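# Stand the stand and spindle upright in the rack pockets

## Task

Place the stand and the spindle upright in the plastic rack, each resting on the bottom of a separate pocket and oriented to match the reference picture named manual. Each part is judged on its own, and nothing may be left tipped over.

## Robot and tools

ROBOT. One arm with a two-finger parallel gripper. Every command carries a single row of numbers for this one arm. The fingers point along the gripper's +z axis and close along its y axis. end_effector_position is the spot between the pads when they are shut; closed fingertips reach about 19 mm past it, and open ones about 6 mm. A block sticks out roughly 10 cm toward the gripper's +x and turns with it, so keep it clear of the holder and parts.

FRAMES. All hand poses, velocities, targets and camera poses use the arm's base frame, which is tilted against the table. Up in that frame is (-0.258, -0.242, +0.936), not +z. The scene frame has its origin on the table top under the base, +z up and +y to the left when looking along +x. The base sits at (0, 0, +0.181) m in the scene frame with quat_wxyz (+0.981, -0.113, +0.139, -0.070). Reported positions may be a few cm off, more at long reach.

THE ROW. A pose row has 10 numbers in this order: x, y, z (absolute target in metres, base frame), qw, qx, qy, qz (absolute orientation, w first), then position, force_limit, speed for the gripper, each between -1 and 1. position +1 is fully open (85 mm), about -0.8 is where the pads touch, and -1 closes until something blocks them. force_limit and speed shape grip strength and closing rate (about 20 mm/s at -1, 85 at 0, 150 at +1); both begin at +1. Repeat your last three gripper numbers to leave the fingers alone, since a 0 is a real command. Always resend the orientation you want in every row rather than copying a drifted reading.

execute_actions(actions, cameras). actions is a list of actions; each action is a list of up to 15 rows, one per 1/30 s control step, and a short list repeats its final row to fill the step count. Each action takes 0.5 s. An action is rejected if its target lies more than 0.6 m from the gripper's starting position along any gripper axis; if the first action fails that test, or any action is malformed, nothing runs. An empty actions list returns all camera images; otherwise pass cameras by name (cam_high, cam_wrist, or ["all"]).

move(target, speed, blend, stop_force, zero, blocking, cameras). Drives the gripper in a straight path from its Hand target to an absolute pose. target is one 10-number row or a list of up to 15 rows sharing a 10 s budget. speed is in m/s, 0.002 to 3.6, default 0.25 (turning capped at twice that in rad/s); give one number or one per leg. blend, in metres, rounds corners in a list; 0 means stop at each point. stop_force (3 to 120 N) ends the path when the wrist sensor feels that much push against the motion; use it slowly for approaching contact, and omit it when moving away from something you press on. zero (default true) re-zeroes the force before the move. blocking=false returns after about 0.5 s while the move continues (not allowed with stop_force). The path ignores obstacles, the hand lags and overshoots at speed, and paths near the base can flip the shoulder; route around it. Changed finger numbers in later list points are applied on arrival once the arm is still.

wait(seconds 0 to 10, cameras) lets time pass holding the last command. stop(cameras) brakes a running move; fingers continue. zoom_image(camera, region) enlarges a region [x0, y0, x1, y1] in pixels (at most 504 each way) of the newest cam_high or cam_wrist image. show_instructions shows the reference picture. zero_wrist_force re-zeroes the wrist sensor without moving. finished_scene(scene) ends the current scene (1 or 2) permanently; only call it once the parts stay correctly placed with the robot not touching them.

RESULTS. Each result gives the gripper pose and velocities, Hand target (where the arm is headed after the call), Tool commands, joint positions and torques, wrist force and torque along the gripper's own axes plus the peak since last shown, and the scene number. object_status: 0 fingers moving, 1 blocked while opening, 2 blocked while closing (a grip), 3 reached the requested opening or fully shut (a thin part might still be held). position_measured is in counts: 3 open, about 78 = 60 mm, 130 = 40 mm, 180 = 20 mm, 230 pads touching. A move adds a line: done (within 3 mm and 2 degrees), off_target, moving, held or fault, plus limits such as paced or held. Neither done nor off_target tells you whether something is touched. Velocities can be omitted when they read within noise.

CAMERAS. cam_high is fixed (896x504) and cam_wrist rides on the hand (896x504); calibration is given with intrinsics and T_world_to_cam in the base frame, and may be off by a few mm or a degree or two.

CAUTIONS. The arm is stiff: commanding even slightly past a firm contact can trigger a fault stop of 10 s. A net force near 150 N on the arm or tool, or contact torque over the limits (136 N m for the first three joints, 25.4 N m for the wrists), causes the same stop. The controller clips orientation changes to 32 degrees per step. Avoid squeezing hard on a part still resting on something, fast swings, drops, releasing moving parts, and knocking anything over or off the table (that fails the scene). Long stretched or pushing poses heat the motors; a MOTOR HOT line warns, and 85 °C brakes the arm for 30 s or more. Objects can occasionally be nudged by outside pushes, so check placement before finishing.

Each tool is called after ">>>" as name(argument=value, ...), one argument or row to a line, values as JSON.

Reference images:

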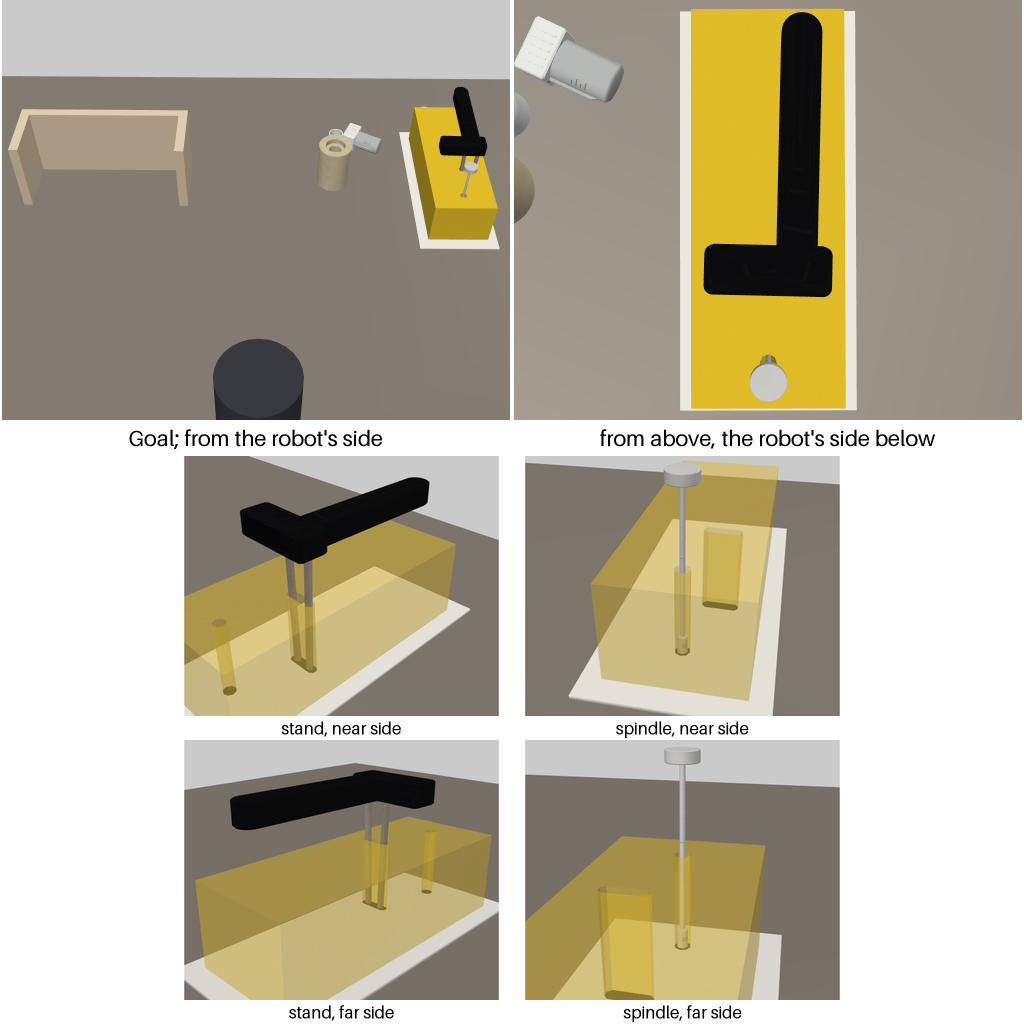

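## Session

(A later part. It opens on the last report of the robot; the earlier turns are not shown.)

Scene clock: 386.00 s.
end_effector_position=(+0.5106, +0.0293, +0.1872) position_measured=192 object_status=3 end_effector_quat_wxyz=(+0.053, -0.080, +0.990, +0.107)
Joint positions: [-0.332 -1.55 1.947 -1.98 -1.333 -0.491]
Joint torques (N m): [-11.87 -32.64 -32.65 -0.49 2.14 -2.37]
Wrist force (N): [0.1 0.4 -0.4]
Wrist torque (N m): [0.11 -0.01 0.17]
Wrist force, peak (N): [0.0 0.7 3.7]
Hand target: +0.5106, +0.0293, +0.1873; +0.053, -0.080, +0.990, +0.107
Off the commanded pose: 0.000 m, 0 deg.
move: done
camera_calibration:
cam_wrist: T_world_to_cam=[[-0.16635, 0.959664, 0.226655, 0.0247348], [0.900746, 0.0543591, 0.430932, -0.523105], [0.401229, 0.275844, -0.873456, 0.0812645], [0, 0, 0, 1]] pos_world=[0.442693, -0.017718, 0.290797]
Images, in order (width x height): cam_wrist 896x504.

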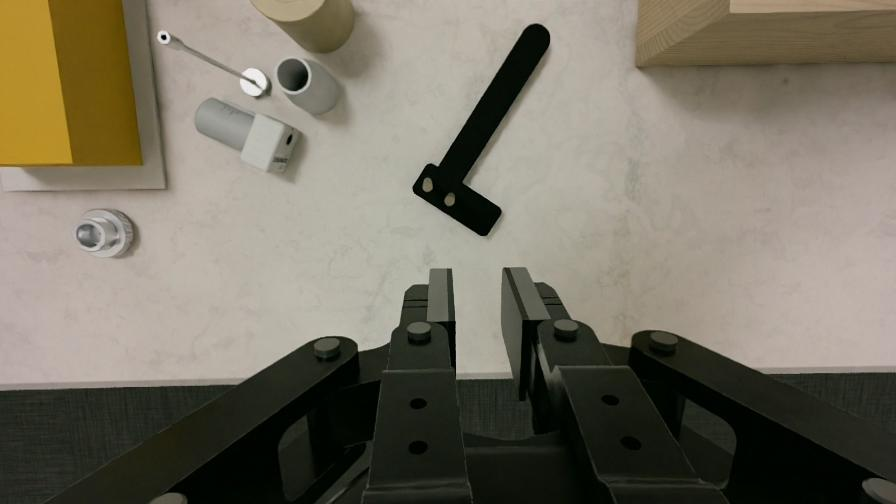

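>>> move(
  target=[
    [0.5492,0.1216,0.2238,-0.1641,-0.3271,0.9294,-0.0411,0,0,0],
    [0.5479,0.1273,0.1202,-0.3339,-0.4477,0.7835,-0.2714,0,0,0],
  ],
  speed=0.35,
  blend=[0.02,0],
  cameras=["all"],
)

>>> zoom_image(
  camera="cam_wrist",
  region=[340, 100, 640, 350],
)

Scene clock: 428.93 s.
end_effector_position=(+0.5479, +0.1273, +0.1203) position_measured=129 object_status=3 end_effector_quat_wxyz=(-0.334, -0.448, +0.784, -0.271)
Joint positions: [0.275 -0.951 1.391 -1.373 -2.241 -0.534]
Joint torques (N m): [3.27 -40.59 -29.07 1.08 -4.18 2.39]
Wrist force (N): [1.4 0.4 -0.5]
Wrist torque (N m): [0.08 -0.44 0.03]
Wrist force, peak (N): [1.5 0.3 -0.4]
Hand target: +0.5479, +0.1273, +0.1202; -0.334, -0.448, +0.784, -0.271
Off the commanded pose: 0.000 m, 0 deg.
move: done
camera_calibration:
cam_wrist: T_world_to_cam=[[-0.874232, 0.471815, -0.114496, 0.443036], [0.458141, 0.723626, -0.51621, -0.261933], [-0.160704, -0.503742, -0.848774, 0.384967], [0, 0, 0, 1]] pos_world=[0.569184, 0.174435, 0.242264]

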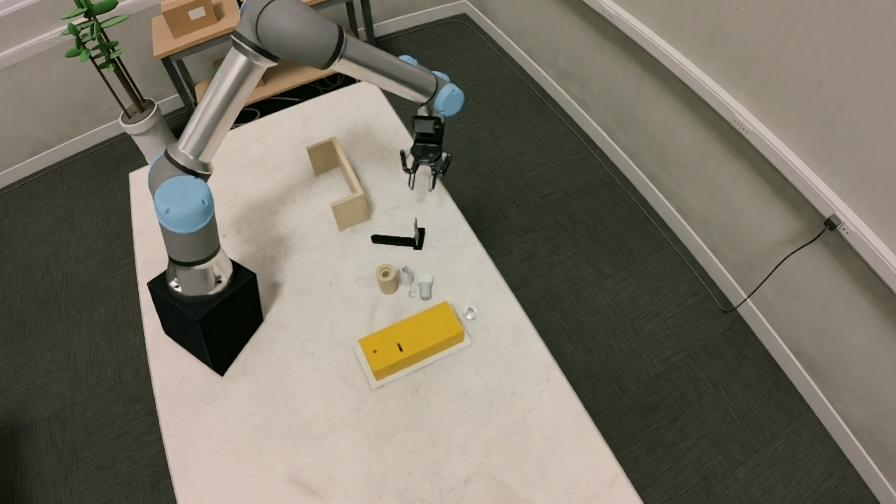

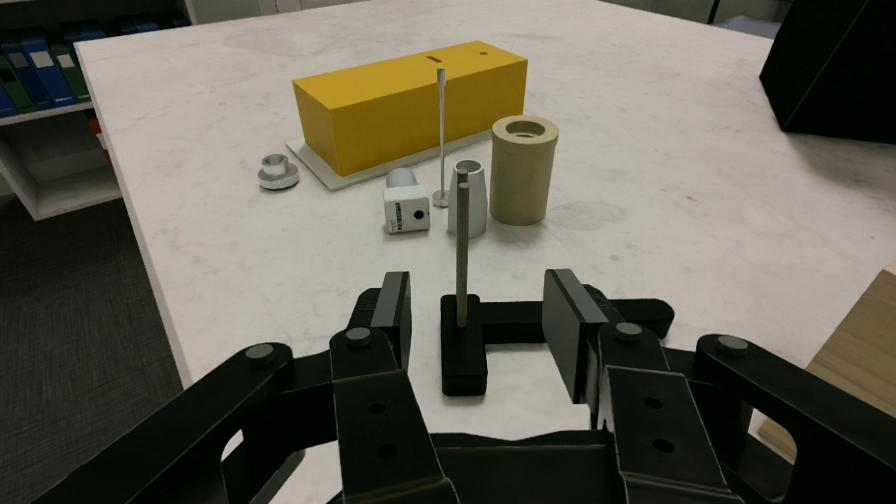

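Scaled by 1.680 from the camera's 896x504 image, which has a finer 1280x720 frame.

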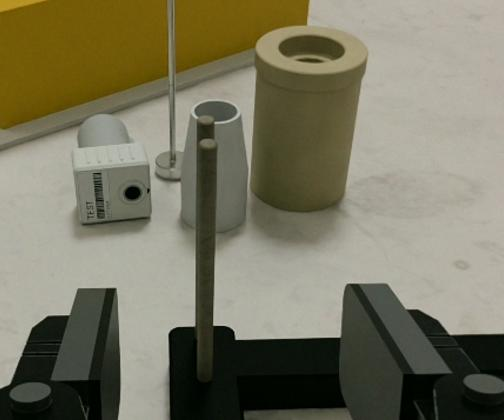

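>>> move(
  target=[
    [0.5216,0.0539,0.0577,-0.3339,-0.4477,0.7835,-0.2714,0,0,0],
    [0.5216,0.0539,0.0577,-0.3339,-0.4477,0.7835,-0.2714,-1,-0.3,-1],
  ],
  speed=0.15,
  cameras=["cam_wrist"],
)

>>> zoom_image(
  camera="cam_wrist",
  region=[380, 150, 620, 400],
)

Scene clock: 437.97 s.
end_effector_position=(+0.5216, +0.0539, +0.0577) position_measured=219 object_status=0 end_effector_quat_wxyz=(-0.334, -0.448, +0.784, -0.271)
Joint positions: [0.175 -0.985 1.655 -1.672 -2.298 -0.642]
Joint torques (N m): [-9.75 -48.19 -2.44 -1.53 -4.05 -2.5]
Wrist force (N): [1.1 0.9 -1.3]
Wrist torque (N m): [0.12 -0.44 0.11]
Wrist force, peak (N): [1.1 2.5 0.0]
Hand target: +0.5216, +0.0539, +0.0577; -0.334, -0.448, +0.784, -0.271
Off the commanded pose: 0.000 m, 0 deg.
move: done
camera_calibration:
cam_wrist: T_world_to_cam=[[-0.874345, 0.471583, -0.114586, 0.447561], [0.457926, 0.723509, -0.516565, -0.228966], [-0.160699, -0.504128, -0.848546, 0.290679], [0, 0, 0, 1]] pos_world=[0.542884, 0.101136, 0.179663]
Images, in order (width x height): cam_wrist 896x504.

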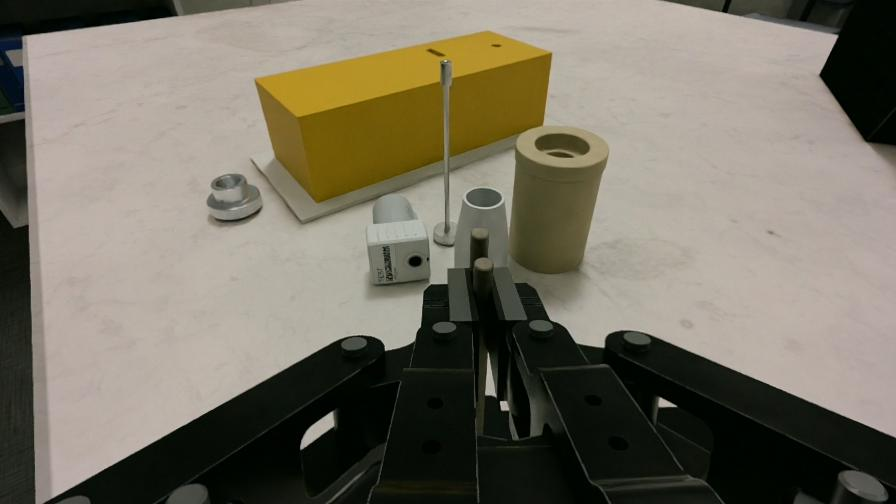

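Scaled by 2.016 from the camera's 896x504 image, which has a finer 1280x720 frame.

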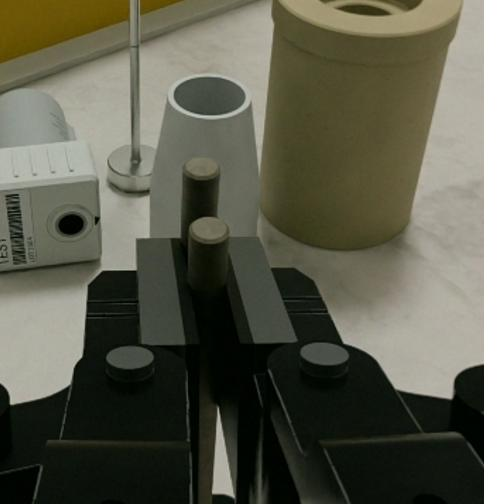

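>>> move(
  target=[
    [0.4828,0.0176,0.2000,-0.3339,-0.4477,0.7835,-0.2714,-1,-0.3,-1],
    [0.5188,0.0242,0.1689,-0.2874,0.7351,-0.6035,-0.1110,-1,-0.3,-1],
  ],
  speed=[0.15,0.3],
  blend=[0,0],
  cameras=["all"],
)

>>> zoom_image(
  camera="cam_wrist",
  region=[320, 100, 680, 400],
)

Scene clock: 466.37 s.
end_effector_position=(+0.5188, +0.0242, +0.1689) position_measured=219 object_status=2 end_effector_quat_wxyz=(-0.287, +0.735, -0.604, -0.111)
Joint positions: [-0.525 -1.503 2.023 -1.944 -0.96 -2.337]
Joint torques (N m): [-12.49 -19.19 -32.85 -0.36 2.94 -2.45]
Wrist force (N): [1.6 0.8 3.7]
Wrist torque (N m): [0.30 0.36 0.11]
Wrist force, peak (N): [-5.4 0.1 1.7]
Hand target: +0.5188, +0.0242, +0.1689; -0.287, +0.735, -0.604, -0.111
Off the commanded pose: 0.000 m, 0 deg.
move: done
camera_calibration:
cam_wrist: T_world_to_cam=[[-0.956949, -0.115427, -0.266316, 0.554591], [-0.28106, 0.597612, 0.75091, 0.0235721], [0.0724786, 0.793433, -0.604326, 0.175912], [0, 0, 0, 1]] pos_world=[0.524591, -0.0896468, 0.236304]

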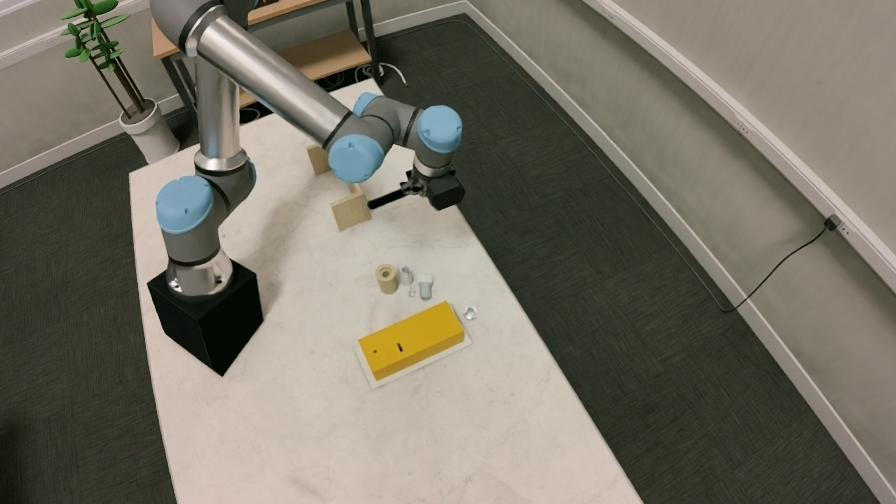

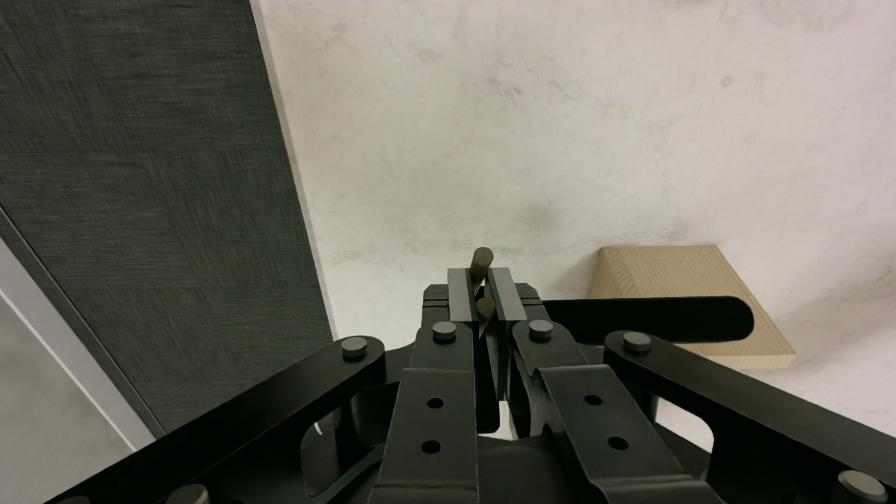

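Scaled by 1.400 from the camera's 896x504 image, which has a finer 1280x720 frame.

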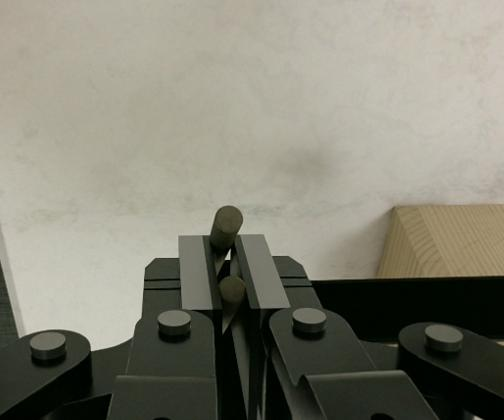

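>>> move(
  target=[0.5471,0.0507,0.0659,-0.2874,0.7351,-0.6035,-0.1110,-1,-0.3,-1],
  speed=0.2,
  cameras=["all"],
)

>>> zoom_image(
  camera="cam_high",
  region=[350, 140, 490, 260],
)

Scene clock: 511.03 s.
end_effector_position=(+0.5470, +0.0507, +0.0660) position_measured=219 object_status=2 end_effector_quat_wxyz=(-0.287, +0.735, -0.604, -0.111)
Joint positions: [-0.448 -1.278 2.095 -2.295 -0.95 -2.245]
Joint torques (N m): [-1.28 -25.53 -28.33 -3.47 3.2 2.39]
Wrist force (N): [1.7 0.8 4.2]
Wrist torque (N m): [0.29 0.34 -0.01]
Wrist force, peak (N): [2.4 1.1 5.0]
Hand target: +0.5471, +0.0507, +0.0659; -0.287, +0.735, -0.604, -0.111
Off the commanded pose: 0.000 m, 0 deg.
move: done
camera_calibration:
cam_wrist: T_world_to_cam=[[-0.956902, -0.115637, -0.266397, 0.557287], [-0.281274, 0.597332, 0.751052, 0.0930998], [0.0722778, 0.793614, -0.604114, 0.0908233], [0, 0, 0, 1]] pos_world=[0.552891, -0.063247, 0.133404]

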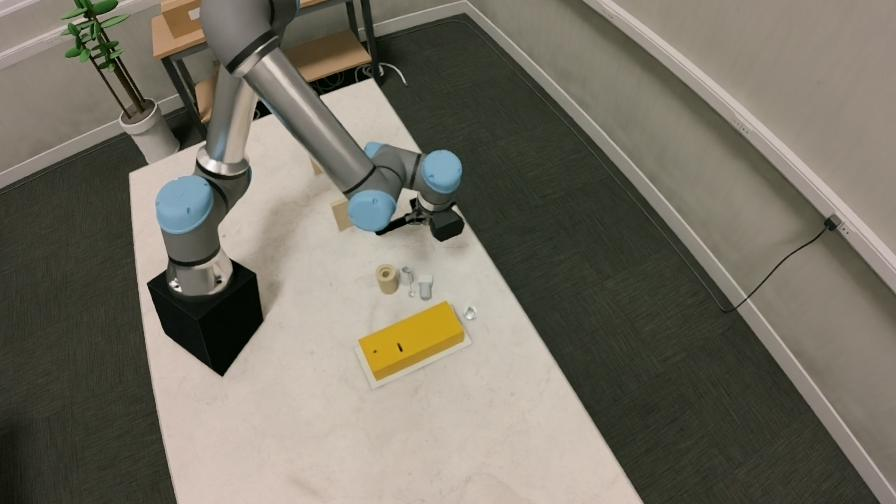

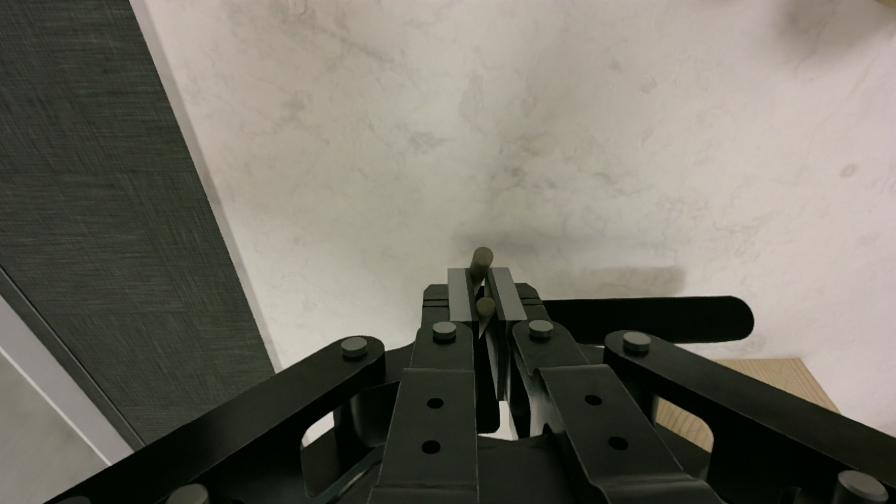

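Scaled by 3.600 from the camera's 896x504 image, which has a finer 1280x720 frame.

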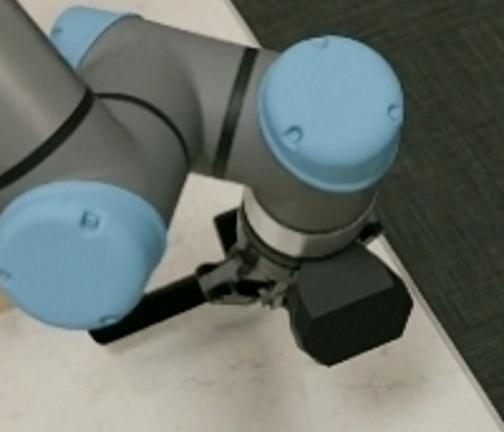

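>>> move(
  target=[0.5625,0.0652,0.0098,-0.2874,0.7351,-0.6035,-0.1110,-1,-0.3,-1],
  speed=0.02,
  stop_force=12,
  cameras=["cam_wrist"],
)

>>> zoom_image(
  camera="cam_wrist",
  region=[340, 150, 800, 450],
)

Scene clock: 517.90 s.
end_effector_position=(+0.5513, +0.0547, +0.0505) position_measured=219 object_status=2 end_effector_quat_wxyz=(-0.287, +0.735, -0.604, -0.111)
Joint positions: [-0.437 -1.238 2.098 -2.345 -0.949 -2.231]
Joint torques (N m): [-15.73 -37.5 -23.37 -0.74 -2.59 -2.37]
Wrist force (N): [0.2 0.9 2.4]
Wrist torque (N m): [0.31 0.17 0.09]
Wrist force, peak (N): [3.5 1.3 -15.5]
Hand target: +0.5513, +0.0547, +0.0505; -0.287, +0.735, -0.604, -0.111
Off the commanded pose: 0.043 m, 0 deg.
move: contact
camera_calibration:
cam_wrist: T_world_to_cam=[[-0.956902, -0.115637, -0.266397, 0.557735], [-0.281274, 0.597332, 0.751052, 0.103561], [0.0722778, 0.793614, -0.604114, 0.0779743], [0, 0, 0, 1]] pos_world=[0.557191, -0.059247, 0.117904]
Images, in order (width x height): cam_wrist 896x504.

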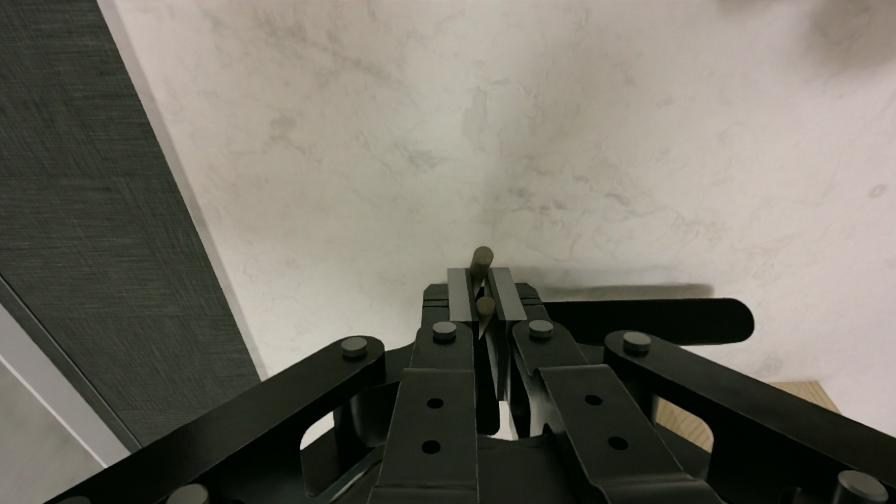

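Scaled by 1.096 from the camera's 896x504 image, which has a finer 1280x720 frame.

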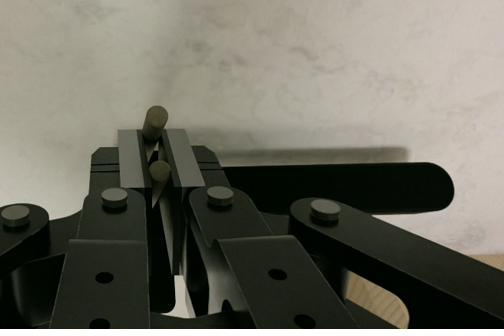

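>>> move(
  target=[
    [0.5368,0.0410,0.1033,-0.4337,0.6813,-0.5086,-0.2973,-1,-0.3,-1],
    [0.5533,0.0565,0.0433,-0.4337,0.6813,-0.5086,-0.2973,-1,-0.3,-1],
  ],
  speed=0.2,
  blend=0.01,
  cameras=["all"],
)

>>> zoom_image(
  camera="cam_high",
  region=[350, 140, 490, 260],
)

Scene clock: 534.57 s.
end_effector_position=(+0.5532, +0.0565, +0.0435) position_measured=219 object_status=2 end_effector_quat_wxyz=(-0.434, +0.682, -0.509, -0.297)
Joint positions: [-0.544 -1.012 1.865 -1.655 -0.67 -2.789]
Joint torques (N m): [-4.2 -30.02 -25.64 -1.74 3.18 2.63]
Wrist force (N): [3.4 1.1 2.0]
Wrist torque (N m): [0.27 0.49 -0.06]
Wrist force, peak (N): [4.8 1.6 2.8]
Hand target: +0.5533, +0.0565, +0.0433; -0.434, +0.682, -0.509, -0.297
Off the commanded pose: 0.000 m, 0 deg.
move: done
camera_calibration:
cam_wrist: T_world_to_cam=[[-0.953583, -0.125606, -0.273685, 0.556908], [-0.288448, 0.12001, 0.949945, 0.130553], [-0.0864738, 0.984795, -0.15067, 0.129468], [0, 0, 0, 1]] pos_world=[0.579911, -0.0732165, 0.0479058]

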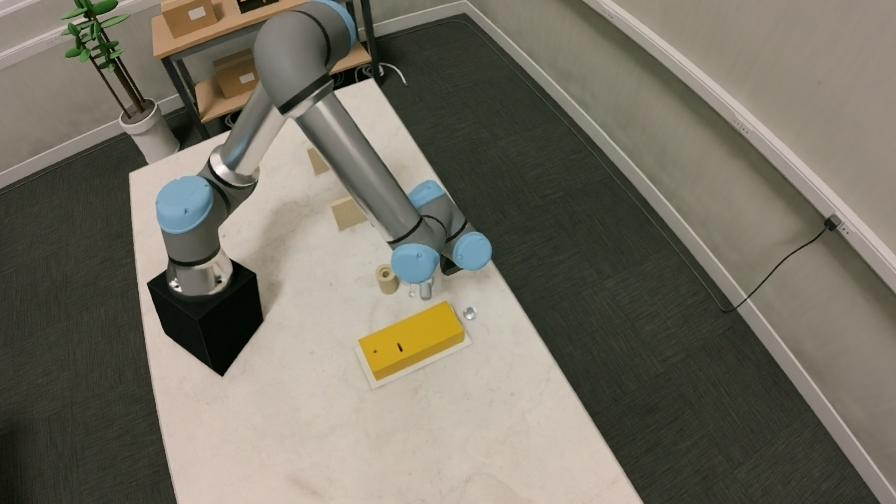

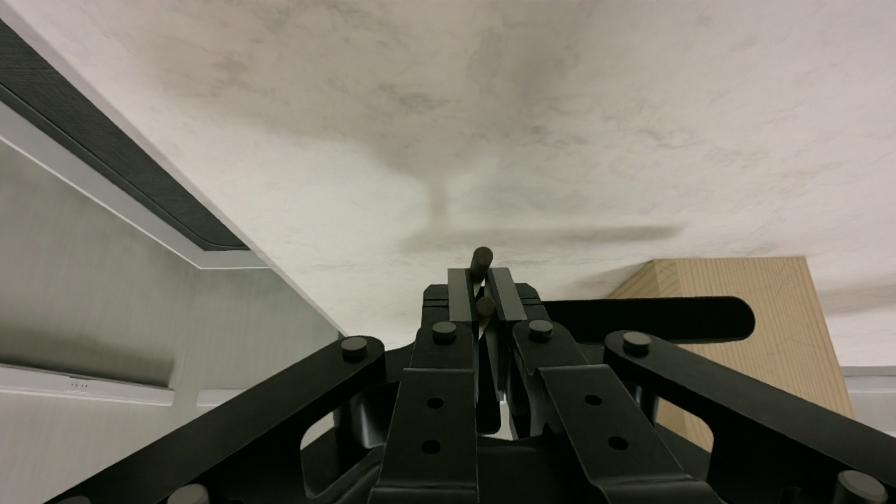

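Scaled by 3.600 from the camera's 896x504 image, which has a finer 1280x720 frame.

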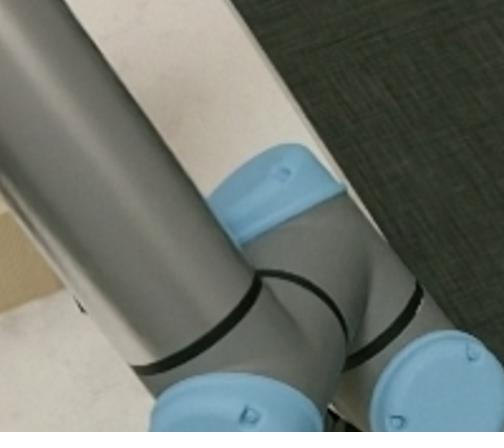

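>>> move(
  target=[0.5662,0.0686,-0.0035,-0.4337,0.6813,-0.5086,-0.2973,-1,-0.3,-1],
  speed=0.02,
  stop_force=5,
  cameras=["cam_wrist"],
)

>>> zoom_image(
  camera="cam_wrist",
  region=[340, 150, 800, 450],
)

Scene clock: 542.23 s.
end_effector_position=(+0.5616, +0.0643, +0.0132) position_measured=219 object_status=2 end_effector_quat_wxyz=(-0.434, +0.682, -0.509, -0.297)
Joint positions: [-0.524 -0.945 1.86 -1.736 -0.657 -2.766]
Joint torques (N m): [-18.28 -43.3 -0.2 0.54 -2.45 -2.26]
Wrist force (N): [-0.5 1.7 0.6]
Wrist torque (N m): [0.33 0.15 0.02]
Wrist force, peak (N): [-1.6 1.6 -6.0]
Hand target: +0.5616, +0.0643, +0.0132; -0.434, +0.682, -0.509, -0.297
Off the commanded pose: 0.018 m, 0 deg.
move: contact
camera_calibration:
cam_wrist: T_world_to_cam=[[-0.953573, -0.125674, -0.273687, 0.557595], [-0.28845, 0.119886, 0.94996, 0.160816], [-0.0865743, 0.984801, -0.150571, 0.118006], [0, 0, 0, 1]] pos_world=[0.588311, -0.0654165, 0.0176056]
Images, in order (width x height): cam_wrist 896x504.

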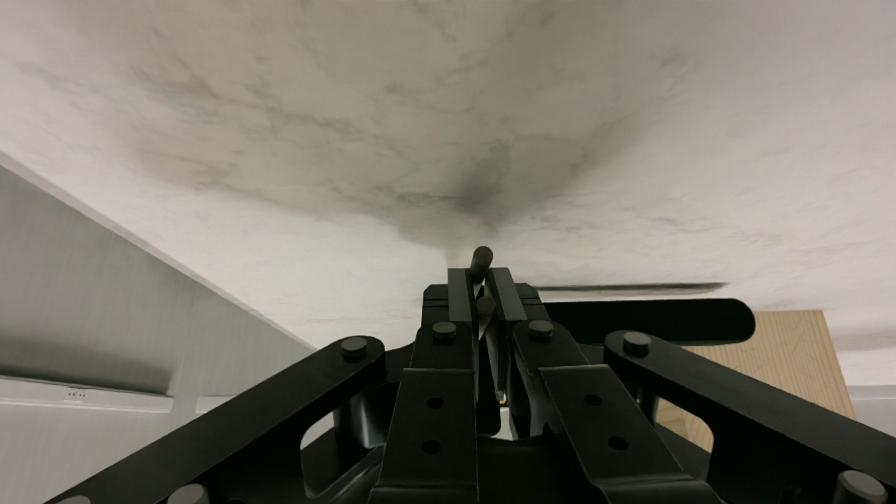

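Scaled by 1.096 from the camera's 896x504 image, which has a finer 1280x720 frame.

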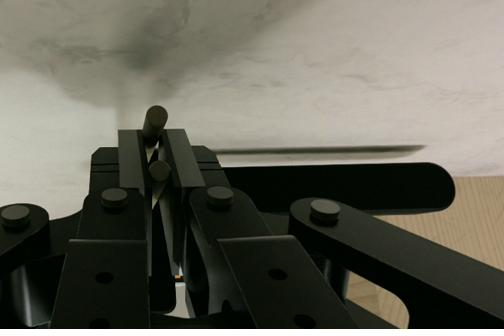

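>>> move(
  target=[0.5616,0.0643,0.0132,-0.4337,0.6813,-0.5086,-0.2973,-0.4,-0.3,-1],
  speed=0.1,
  cameras=["cam_wrist"],
)

>>> zoom_image(
  camera="cam_wrist",
  region=[340, 150, 800, 450],
)

Scene clock: 548.77 s.
end_effector_position=(+0.5616, +0.0643, +0.0132) position_measured=179 object_status=0 end_effector_quat_wxyz=(-0.434, +0.682, -0.509, -0.297)
Joint positions: [-0.524 -0.945 1.86 -1.736 -0.657 -2.766]
Joint torques (N m): [-8.62 -37.99 -5.89 -2.18 2.9 2.37]
Wrist force (N): [-0.7 1.4 -1.2]
Wrist torque (N m): [0.20 0.19 0.12]
Wrist force, peak (N): [-0.3 2.1 -0.7]
Hand target: +0.5616, +0.0643, +0.0132; -0.434, +0.682, -0.509, -0.297
Off the commanded pose: 0.000 m, 0 deg.
move: done
camera_calibration:
cam_wrist: T_world_to_cam=[[-0.953583, -0.125606, -0.273685, 0.557605], [-0.288448, 0.12001, 0.949945, 0.160823], [-0.0864738, 0.984795, -0.15067, 0.117948], [0, 0, 0, 1]] pos_world=[0.588311, -0.0654165, 0.0176058]
Images, in order (width x height): cam_wrist 896x504.

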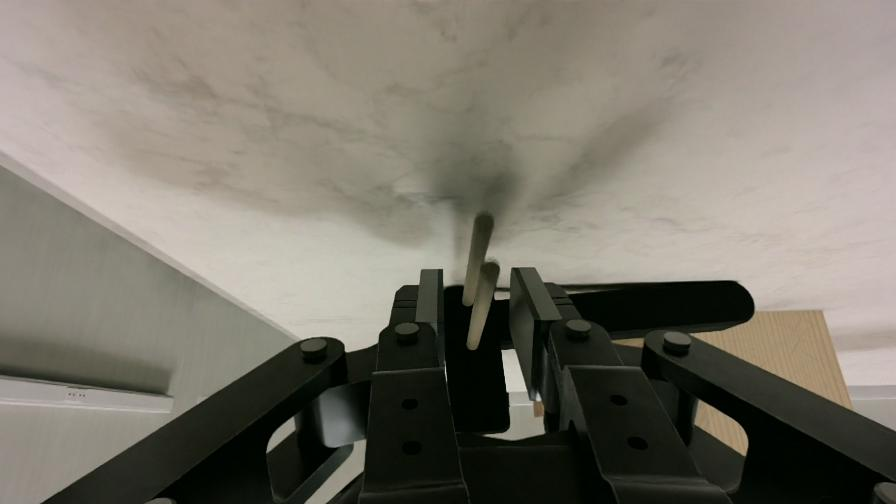

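Scaled by 1.096 from the camera's 896x504 image, which has a finer 1280x720 frame.

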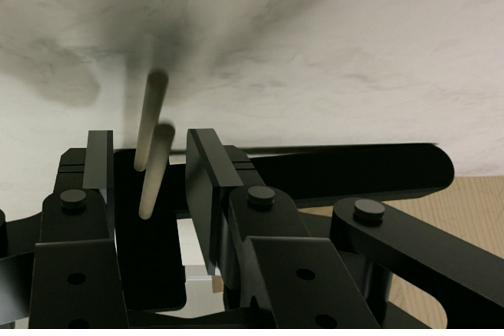

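>>> move(
  target=[
    [0.5594,0.0107,0.0398,-0.4337,0.6813,-0.5086,-0.2973,-0.4,-0.3,-1],
    [0.5110,-0.0168,0.2097,-0.4337,0.6813,-0.5086,-0.2973,-0.4,-0.3,-1],
    [0.4829,0.0579,0.2747,0.139,-0.070,0.981,0.113,-0.4,-0.3,-1],
    [0.4713,0.1592,0.2761,0.0184,0.6442,0.7432,0.1782,-0.4,-0.3,-1],
  ],
  speed=[0.1,0.3,0.6,0.6],
  blend=[0.015,0.03,0.03,0],
  cameras=["all"],
)

>>> zoom_image(
  camera="cam_wrist",
  region=[300, 100, 600, 350],
)

>>> zoom_image(
  camera="cam_high",
  region=[350, 160, 490, 280],
)

Scene clock: 574.97 s.
end_effector_position=(+0.4713, +0.1592, +0.2761) position_measured=179 object_status=3 end_effector_quat_wxyz=(+0.018, +0.644, +0.744, +0.178)
Joint positions: [-0.09 -1.771 1.994 -2.039 -1.304 1.371]
Joint torques (N m): [5.54 -15.96 -34.05 -3.88 -2.89 2.56]
Wrist force (N): [0.1 0.4 -0.4]
Wrist torque (N m): [0.10 0.01 0.06]
Wrist force, peak (N): [-1.4 1.2 -1.9]
Hand target: +0.4713, +0.1592, +0.2761; +0.018, +0.644, +0.743, +0.178
Off the commanded pose: 0.000 m, 0 deg.
move: done
camera_calibration:
cam_wrist: T_world_to_cam=[[0.945682, 0.0958173, 0.310652, -0.536381], [0.0638183, -0.991701, 0.111605, 0.116041], [0.318768, -0.0857173, -0.943949, 0.254735], [0, 0, 0, 1]] pos_world=[0.418639, 0.188308, 0.394134]

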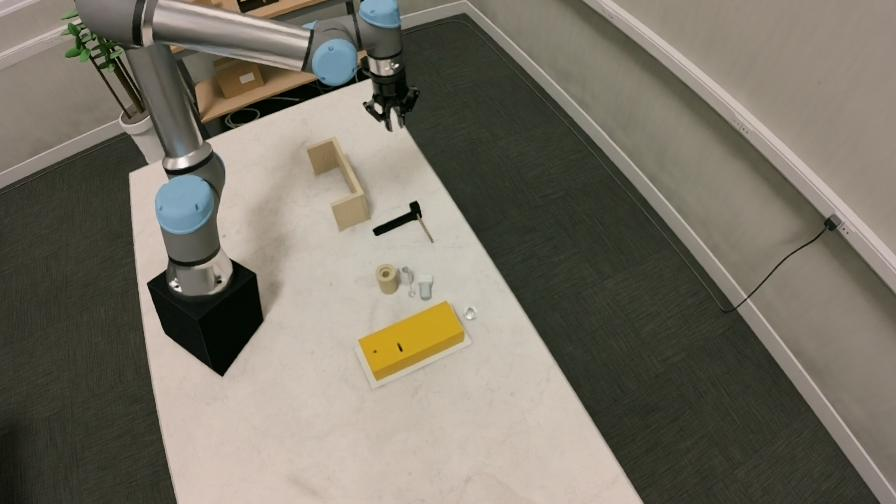

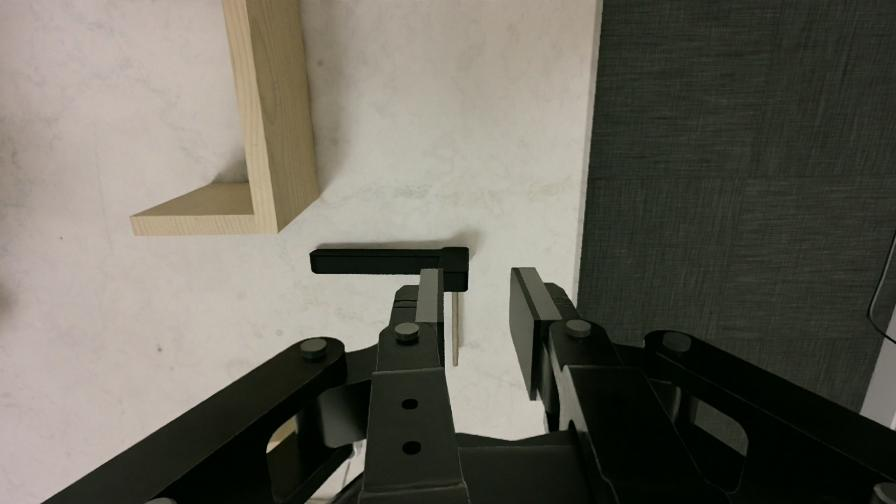

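Scaled by 1.680 from the camera's 896x504 image, which has a finer 1280x720 frame.

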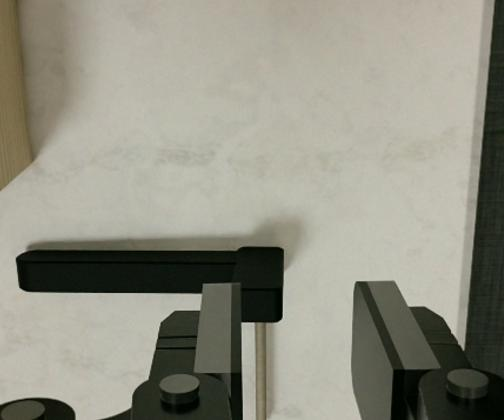

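Scaled by 3.600 from the camera's 896x504 image, which has a finer 1280x720 frame.

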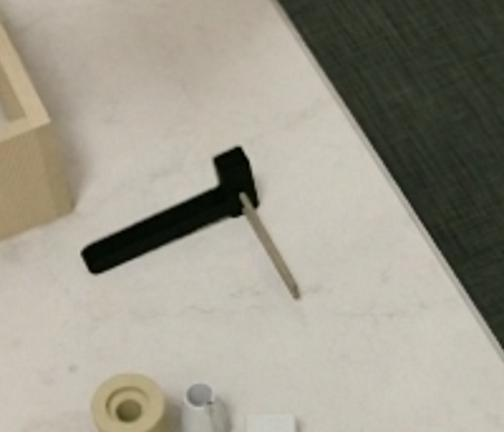

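>>> move(
  target=[
    [0.5171,0.1812,0.1202,0.3014,0.6634,0.6796,-0.0820,0.05,0,0],
  ],
  speed=0.35,
  cameras=["cam_wrist"],
)

>>> zoom_image(
  camera="cam_wrist",
  region=[300, 150, 650, 400],
)

Scene clock: 605.37 s.
end_effector_position=(+0.5171, +0.1812, +0.1203) position_measured=123 object_status=3 end_effector_quat_wxyz=(+0.301, +0.664, +0.680, -0.082)
Joint positions: [0.368 -1.273 1.977 -2.394 -2.196 1.876]
Joint torques (N m): [5.91 -30.16 -25.8 -0.95 -4.34 2.3]
Wrist force (N): [-0.4 1.1 -0.7]
Wrist torque (N m): [0.17 0.14 0.05]
Wrist force, peak (N): [-0.4 1.6 -0.9]
Hand target: +0.5171, +0.1812, +0.1202; +0.301, +0.664, +0.680, -0.082
Off the commanded pose: 0.000 m, 0 deg.
move: done
camera_calibration:
cam_wrist: T_world_to_cam=[[0.943572, 0.114496, 0.310745, -0.53564], [-0.169289, -0.639703, 0.749747, 0.132372], [0.284627, -0.760046, -0.584223, 0.191461], [0, 0, 0, 1]] pos_world=[0.473329, 0.291526, 0.179058]
Images, in order (width x height): cam_wrist 896x504.

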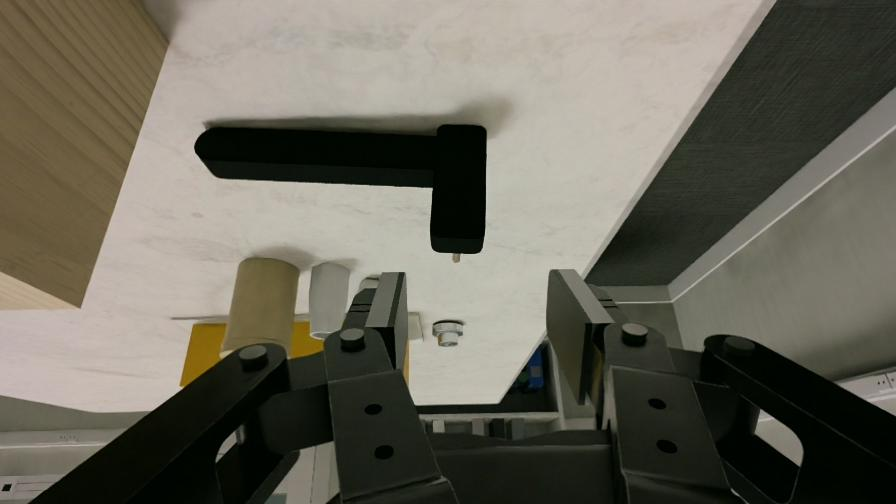

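Scaled by 1.440 from the camera's 896x504 image, which has a finer 1280x720 frame.

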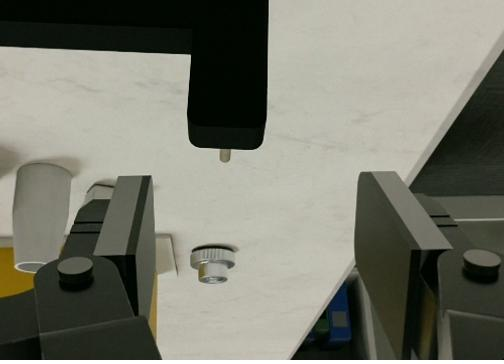

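>>> move(
  target=[
    [0.5414,0.1352,0.0467,0.3014,0.6634,0.6796,-0.0820,0.05,0,0],
    [0.5414,0.1352,0.0467,0.3014,0.6634,0.6796,-0.0820,-1,-0.2,-1],
  ],
  speed=0.15,
  cameras=["all"],
)

>>> zoom_image(
  camera="cam_wrist",
  region=[300, 150, 650, 400],
)

Scene clock: 620.00 s.
end_effector_position=(+0.5414, +0.1352, +0.0467) position_measured=170 object_status=0 end_effector_quat_wxyz=(+0.301, +0.664, +0.680, -0.082)
Joint positions: [0.27 -1.128 2.046 -2.678 -2.181 1.757]
Joint torques (N m): [-6.74 -31.29 -0.59 -1.14 0.85 -2.57]
Wrist force (N): [-5.5 5.0 -4.7]
Wrist torque (N m): [-0.09 0.28 0.36]
Wrist force, peak (N): [-5.8 5.2 -4.9]
Hand target: +0.5414, +0.1352, +0.0467; +0.301, +0.664, +0.680, -0.082
Off the commanded pose: 0.000 m, 0 deg.
move: done
camera_calibration:
cam_wrist: T_world_to_cam=[[0.943593, 0.114338, 0.310738, -0.530497], [-0.169505, -0.63937, 0.749982, 0.16226], [0.284429, -0.76035, -0.583925, 0.106698], [0, 0, 0, 1]] pos_world=[0.497729, 0.245528, 0.105457]

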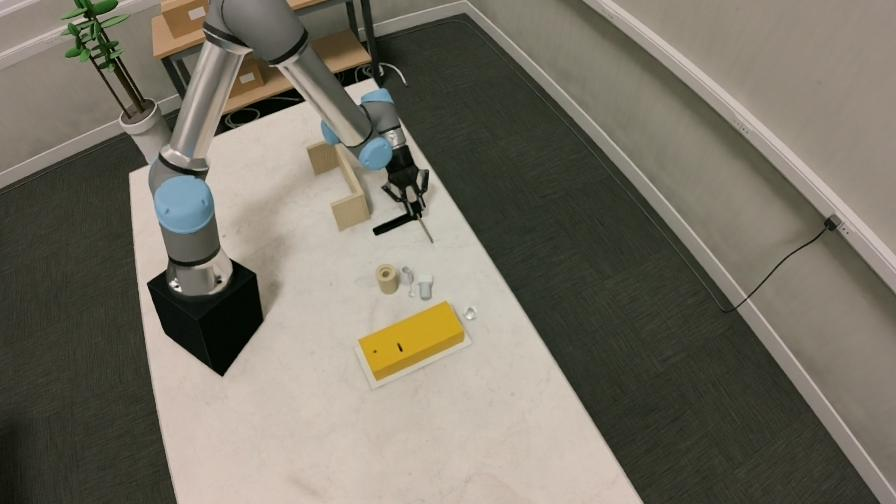

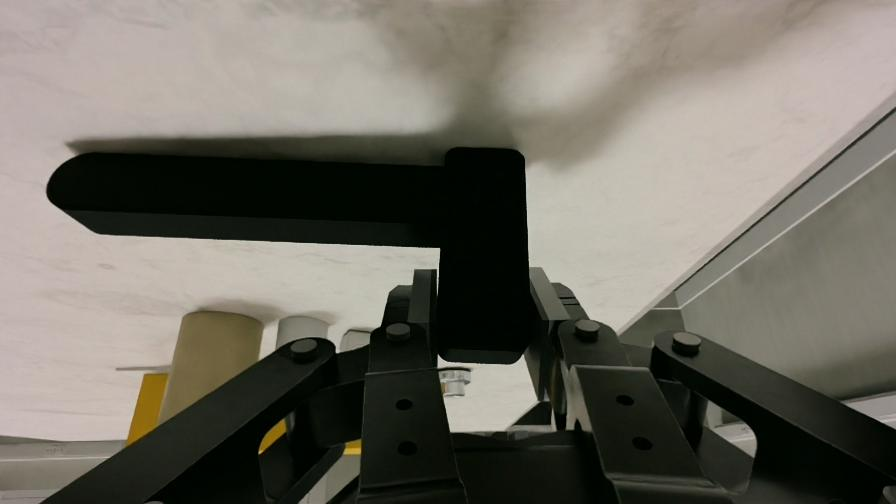

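Scaled by 1.440 from the camera's 896x504 image, which has a finer 1280x720 frame.

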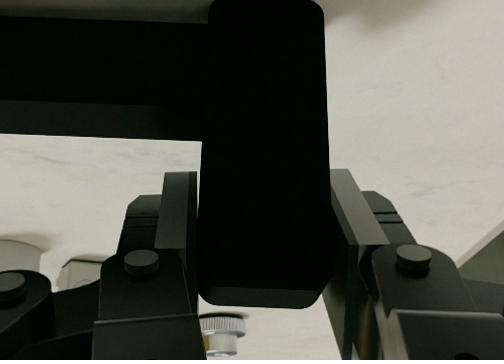

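>>> move(
  target=[
    [0.5036,0.0997,0.1843,0.3014,0.6634,0.6796,-0.0820,-1,-0.2,-1],
    [0.4346,-0.0261,0.2398,0.1551,-0.0115,0.9496,-0.2711,-1,-0.2,-1],
    [0.3463,-0.1940,0.1508,-0.0820,-0.6796,0.6634,-0.3014,-1,-0.2,-1],
  ],
  speed=[0.12,0.35,0.35],
  blend=[0,0.03,0],
  cameras=["all"],
)

>>> zoom_image(
  camera="cam_high",
  region=[340, 230, 480, 390],
)

Scene clock: 654.60 s.
end_effector_position=(+0.3463, -0.1940, +0.1508) position_measured=171 object_status=2 end_effector_quat_wxyz=(+0.082, +0.680, -0.664, +0.301)
Joint positions: [-0.732 -1.872 2.624 -2.936 -1.751 -2.384]
Joint torques (N m): [-9.24 -15.06 -7.52 -5.53 0.75 -2.42]
Wrist force (N): [-3.1 0.2 3.0]
Wrist torque (N m): [-0.05 -0.30 0.01]
Wrist force, peak (N): [-5.5 5.6 -5.1]
Hand target: +0.3463, -0.1940, +0.1508; +0.082, +0.680, -0.664, +0.301
Off the commanded pose: 0.000 m, 0 deg.
move: done
camera_calibration:
cam_wrist: T_world_to_cam=[[-0.958361, -0.0891413, -0.27129, 0.365902], [-0.0275316, 0.974446, -0.222928, 0.251276], [0.28423, -0.206177, -0.936325, 0.133434], [0, 0, 0, 1]] pos_world=[0.319658, -0.184727, 0.28022]

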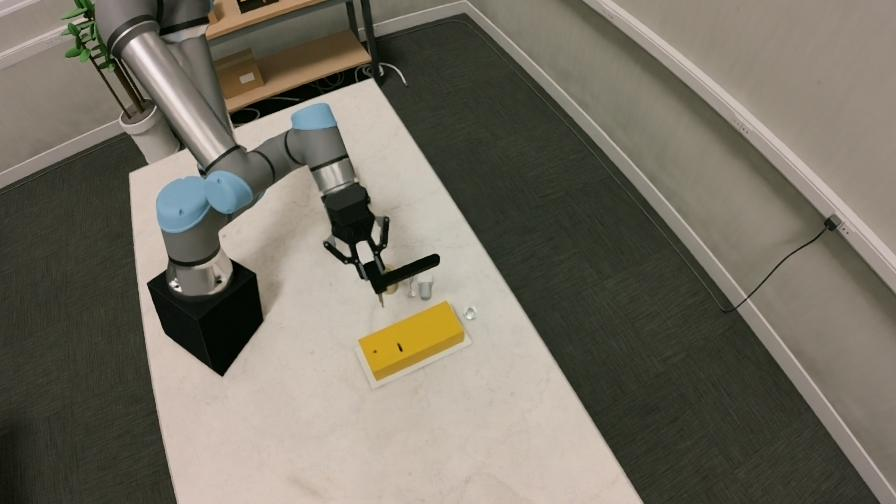

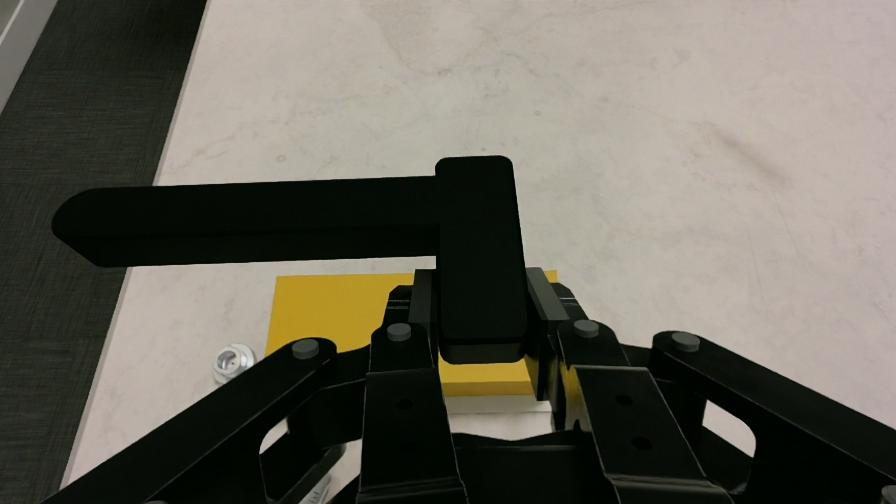

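Scaled by 3.150 from the camera's 896x504 image, which has a finer 1280x720 frame.

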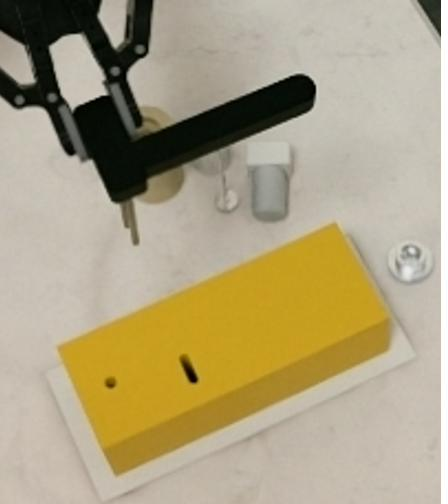

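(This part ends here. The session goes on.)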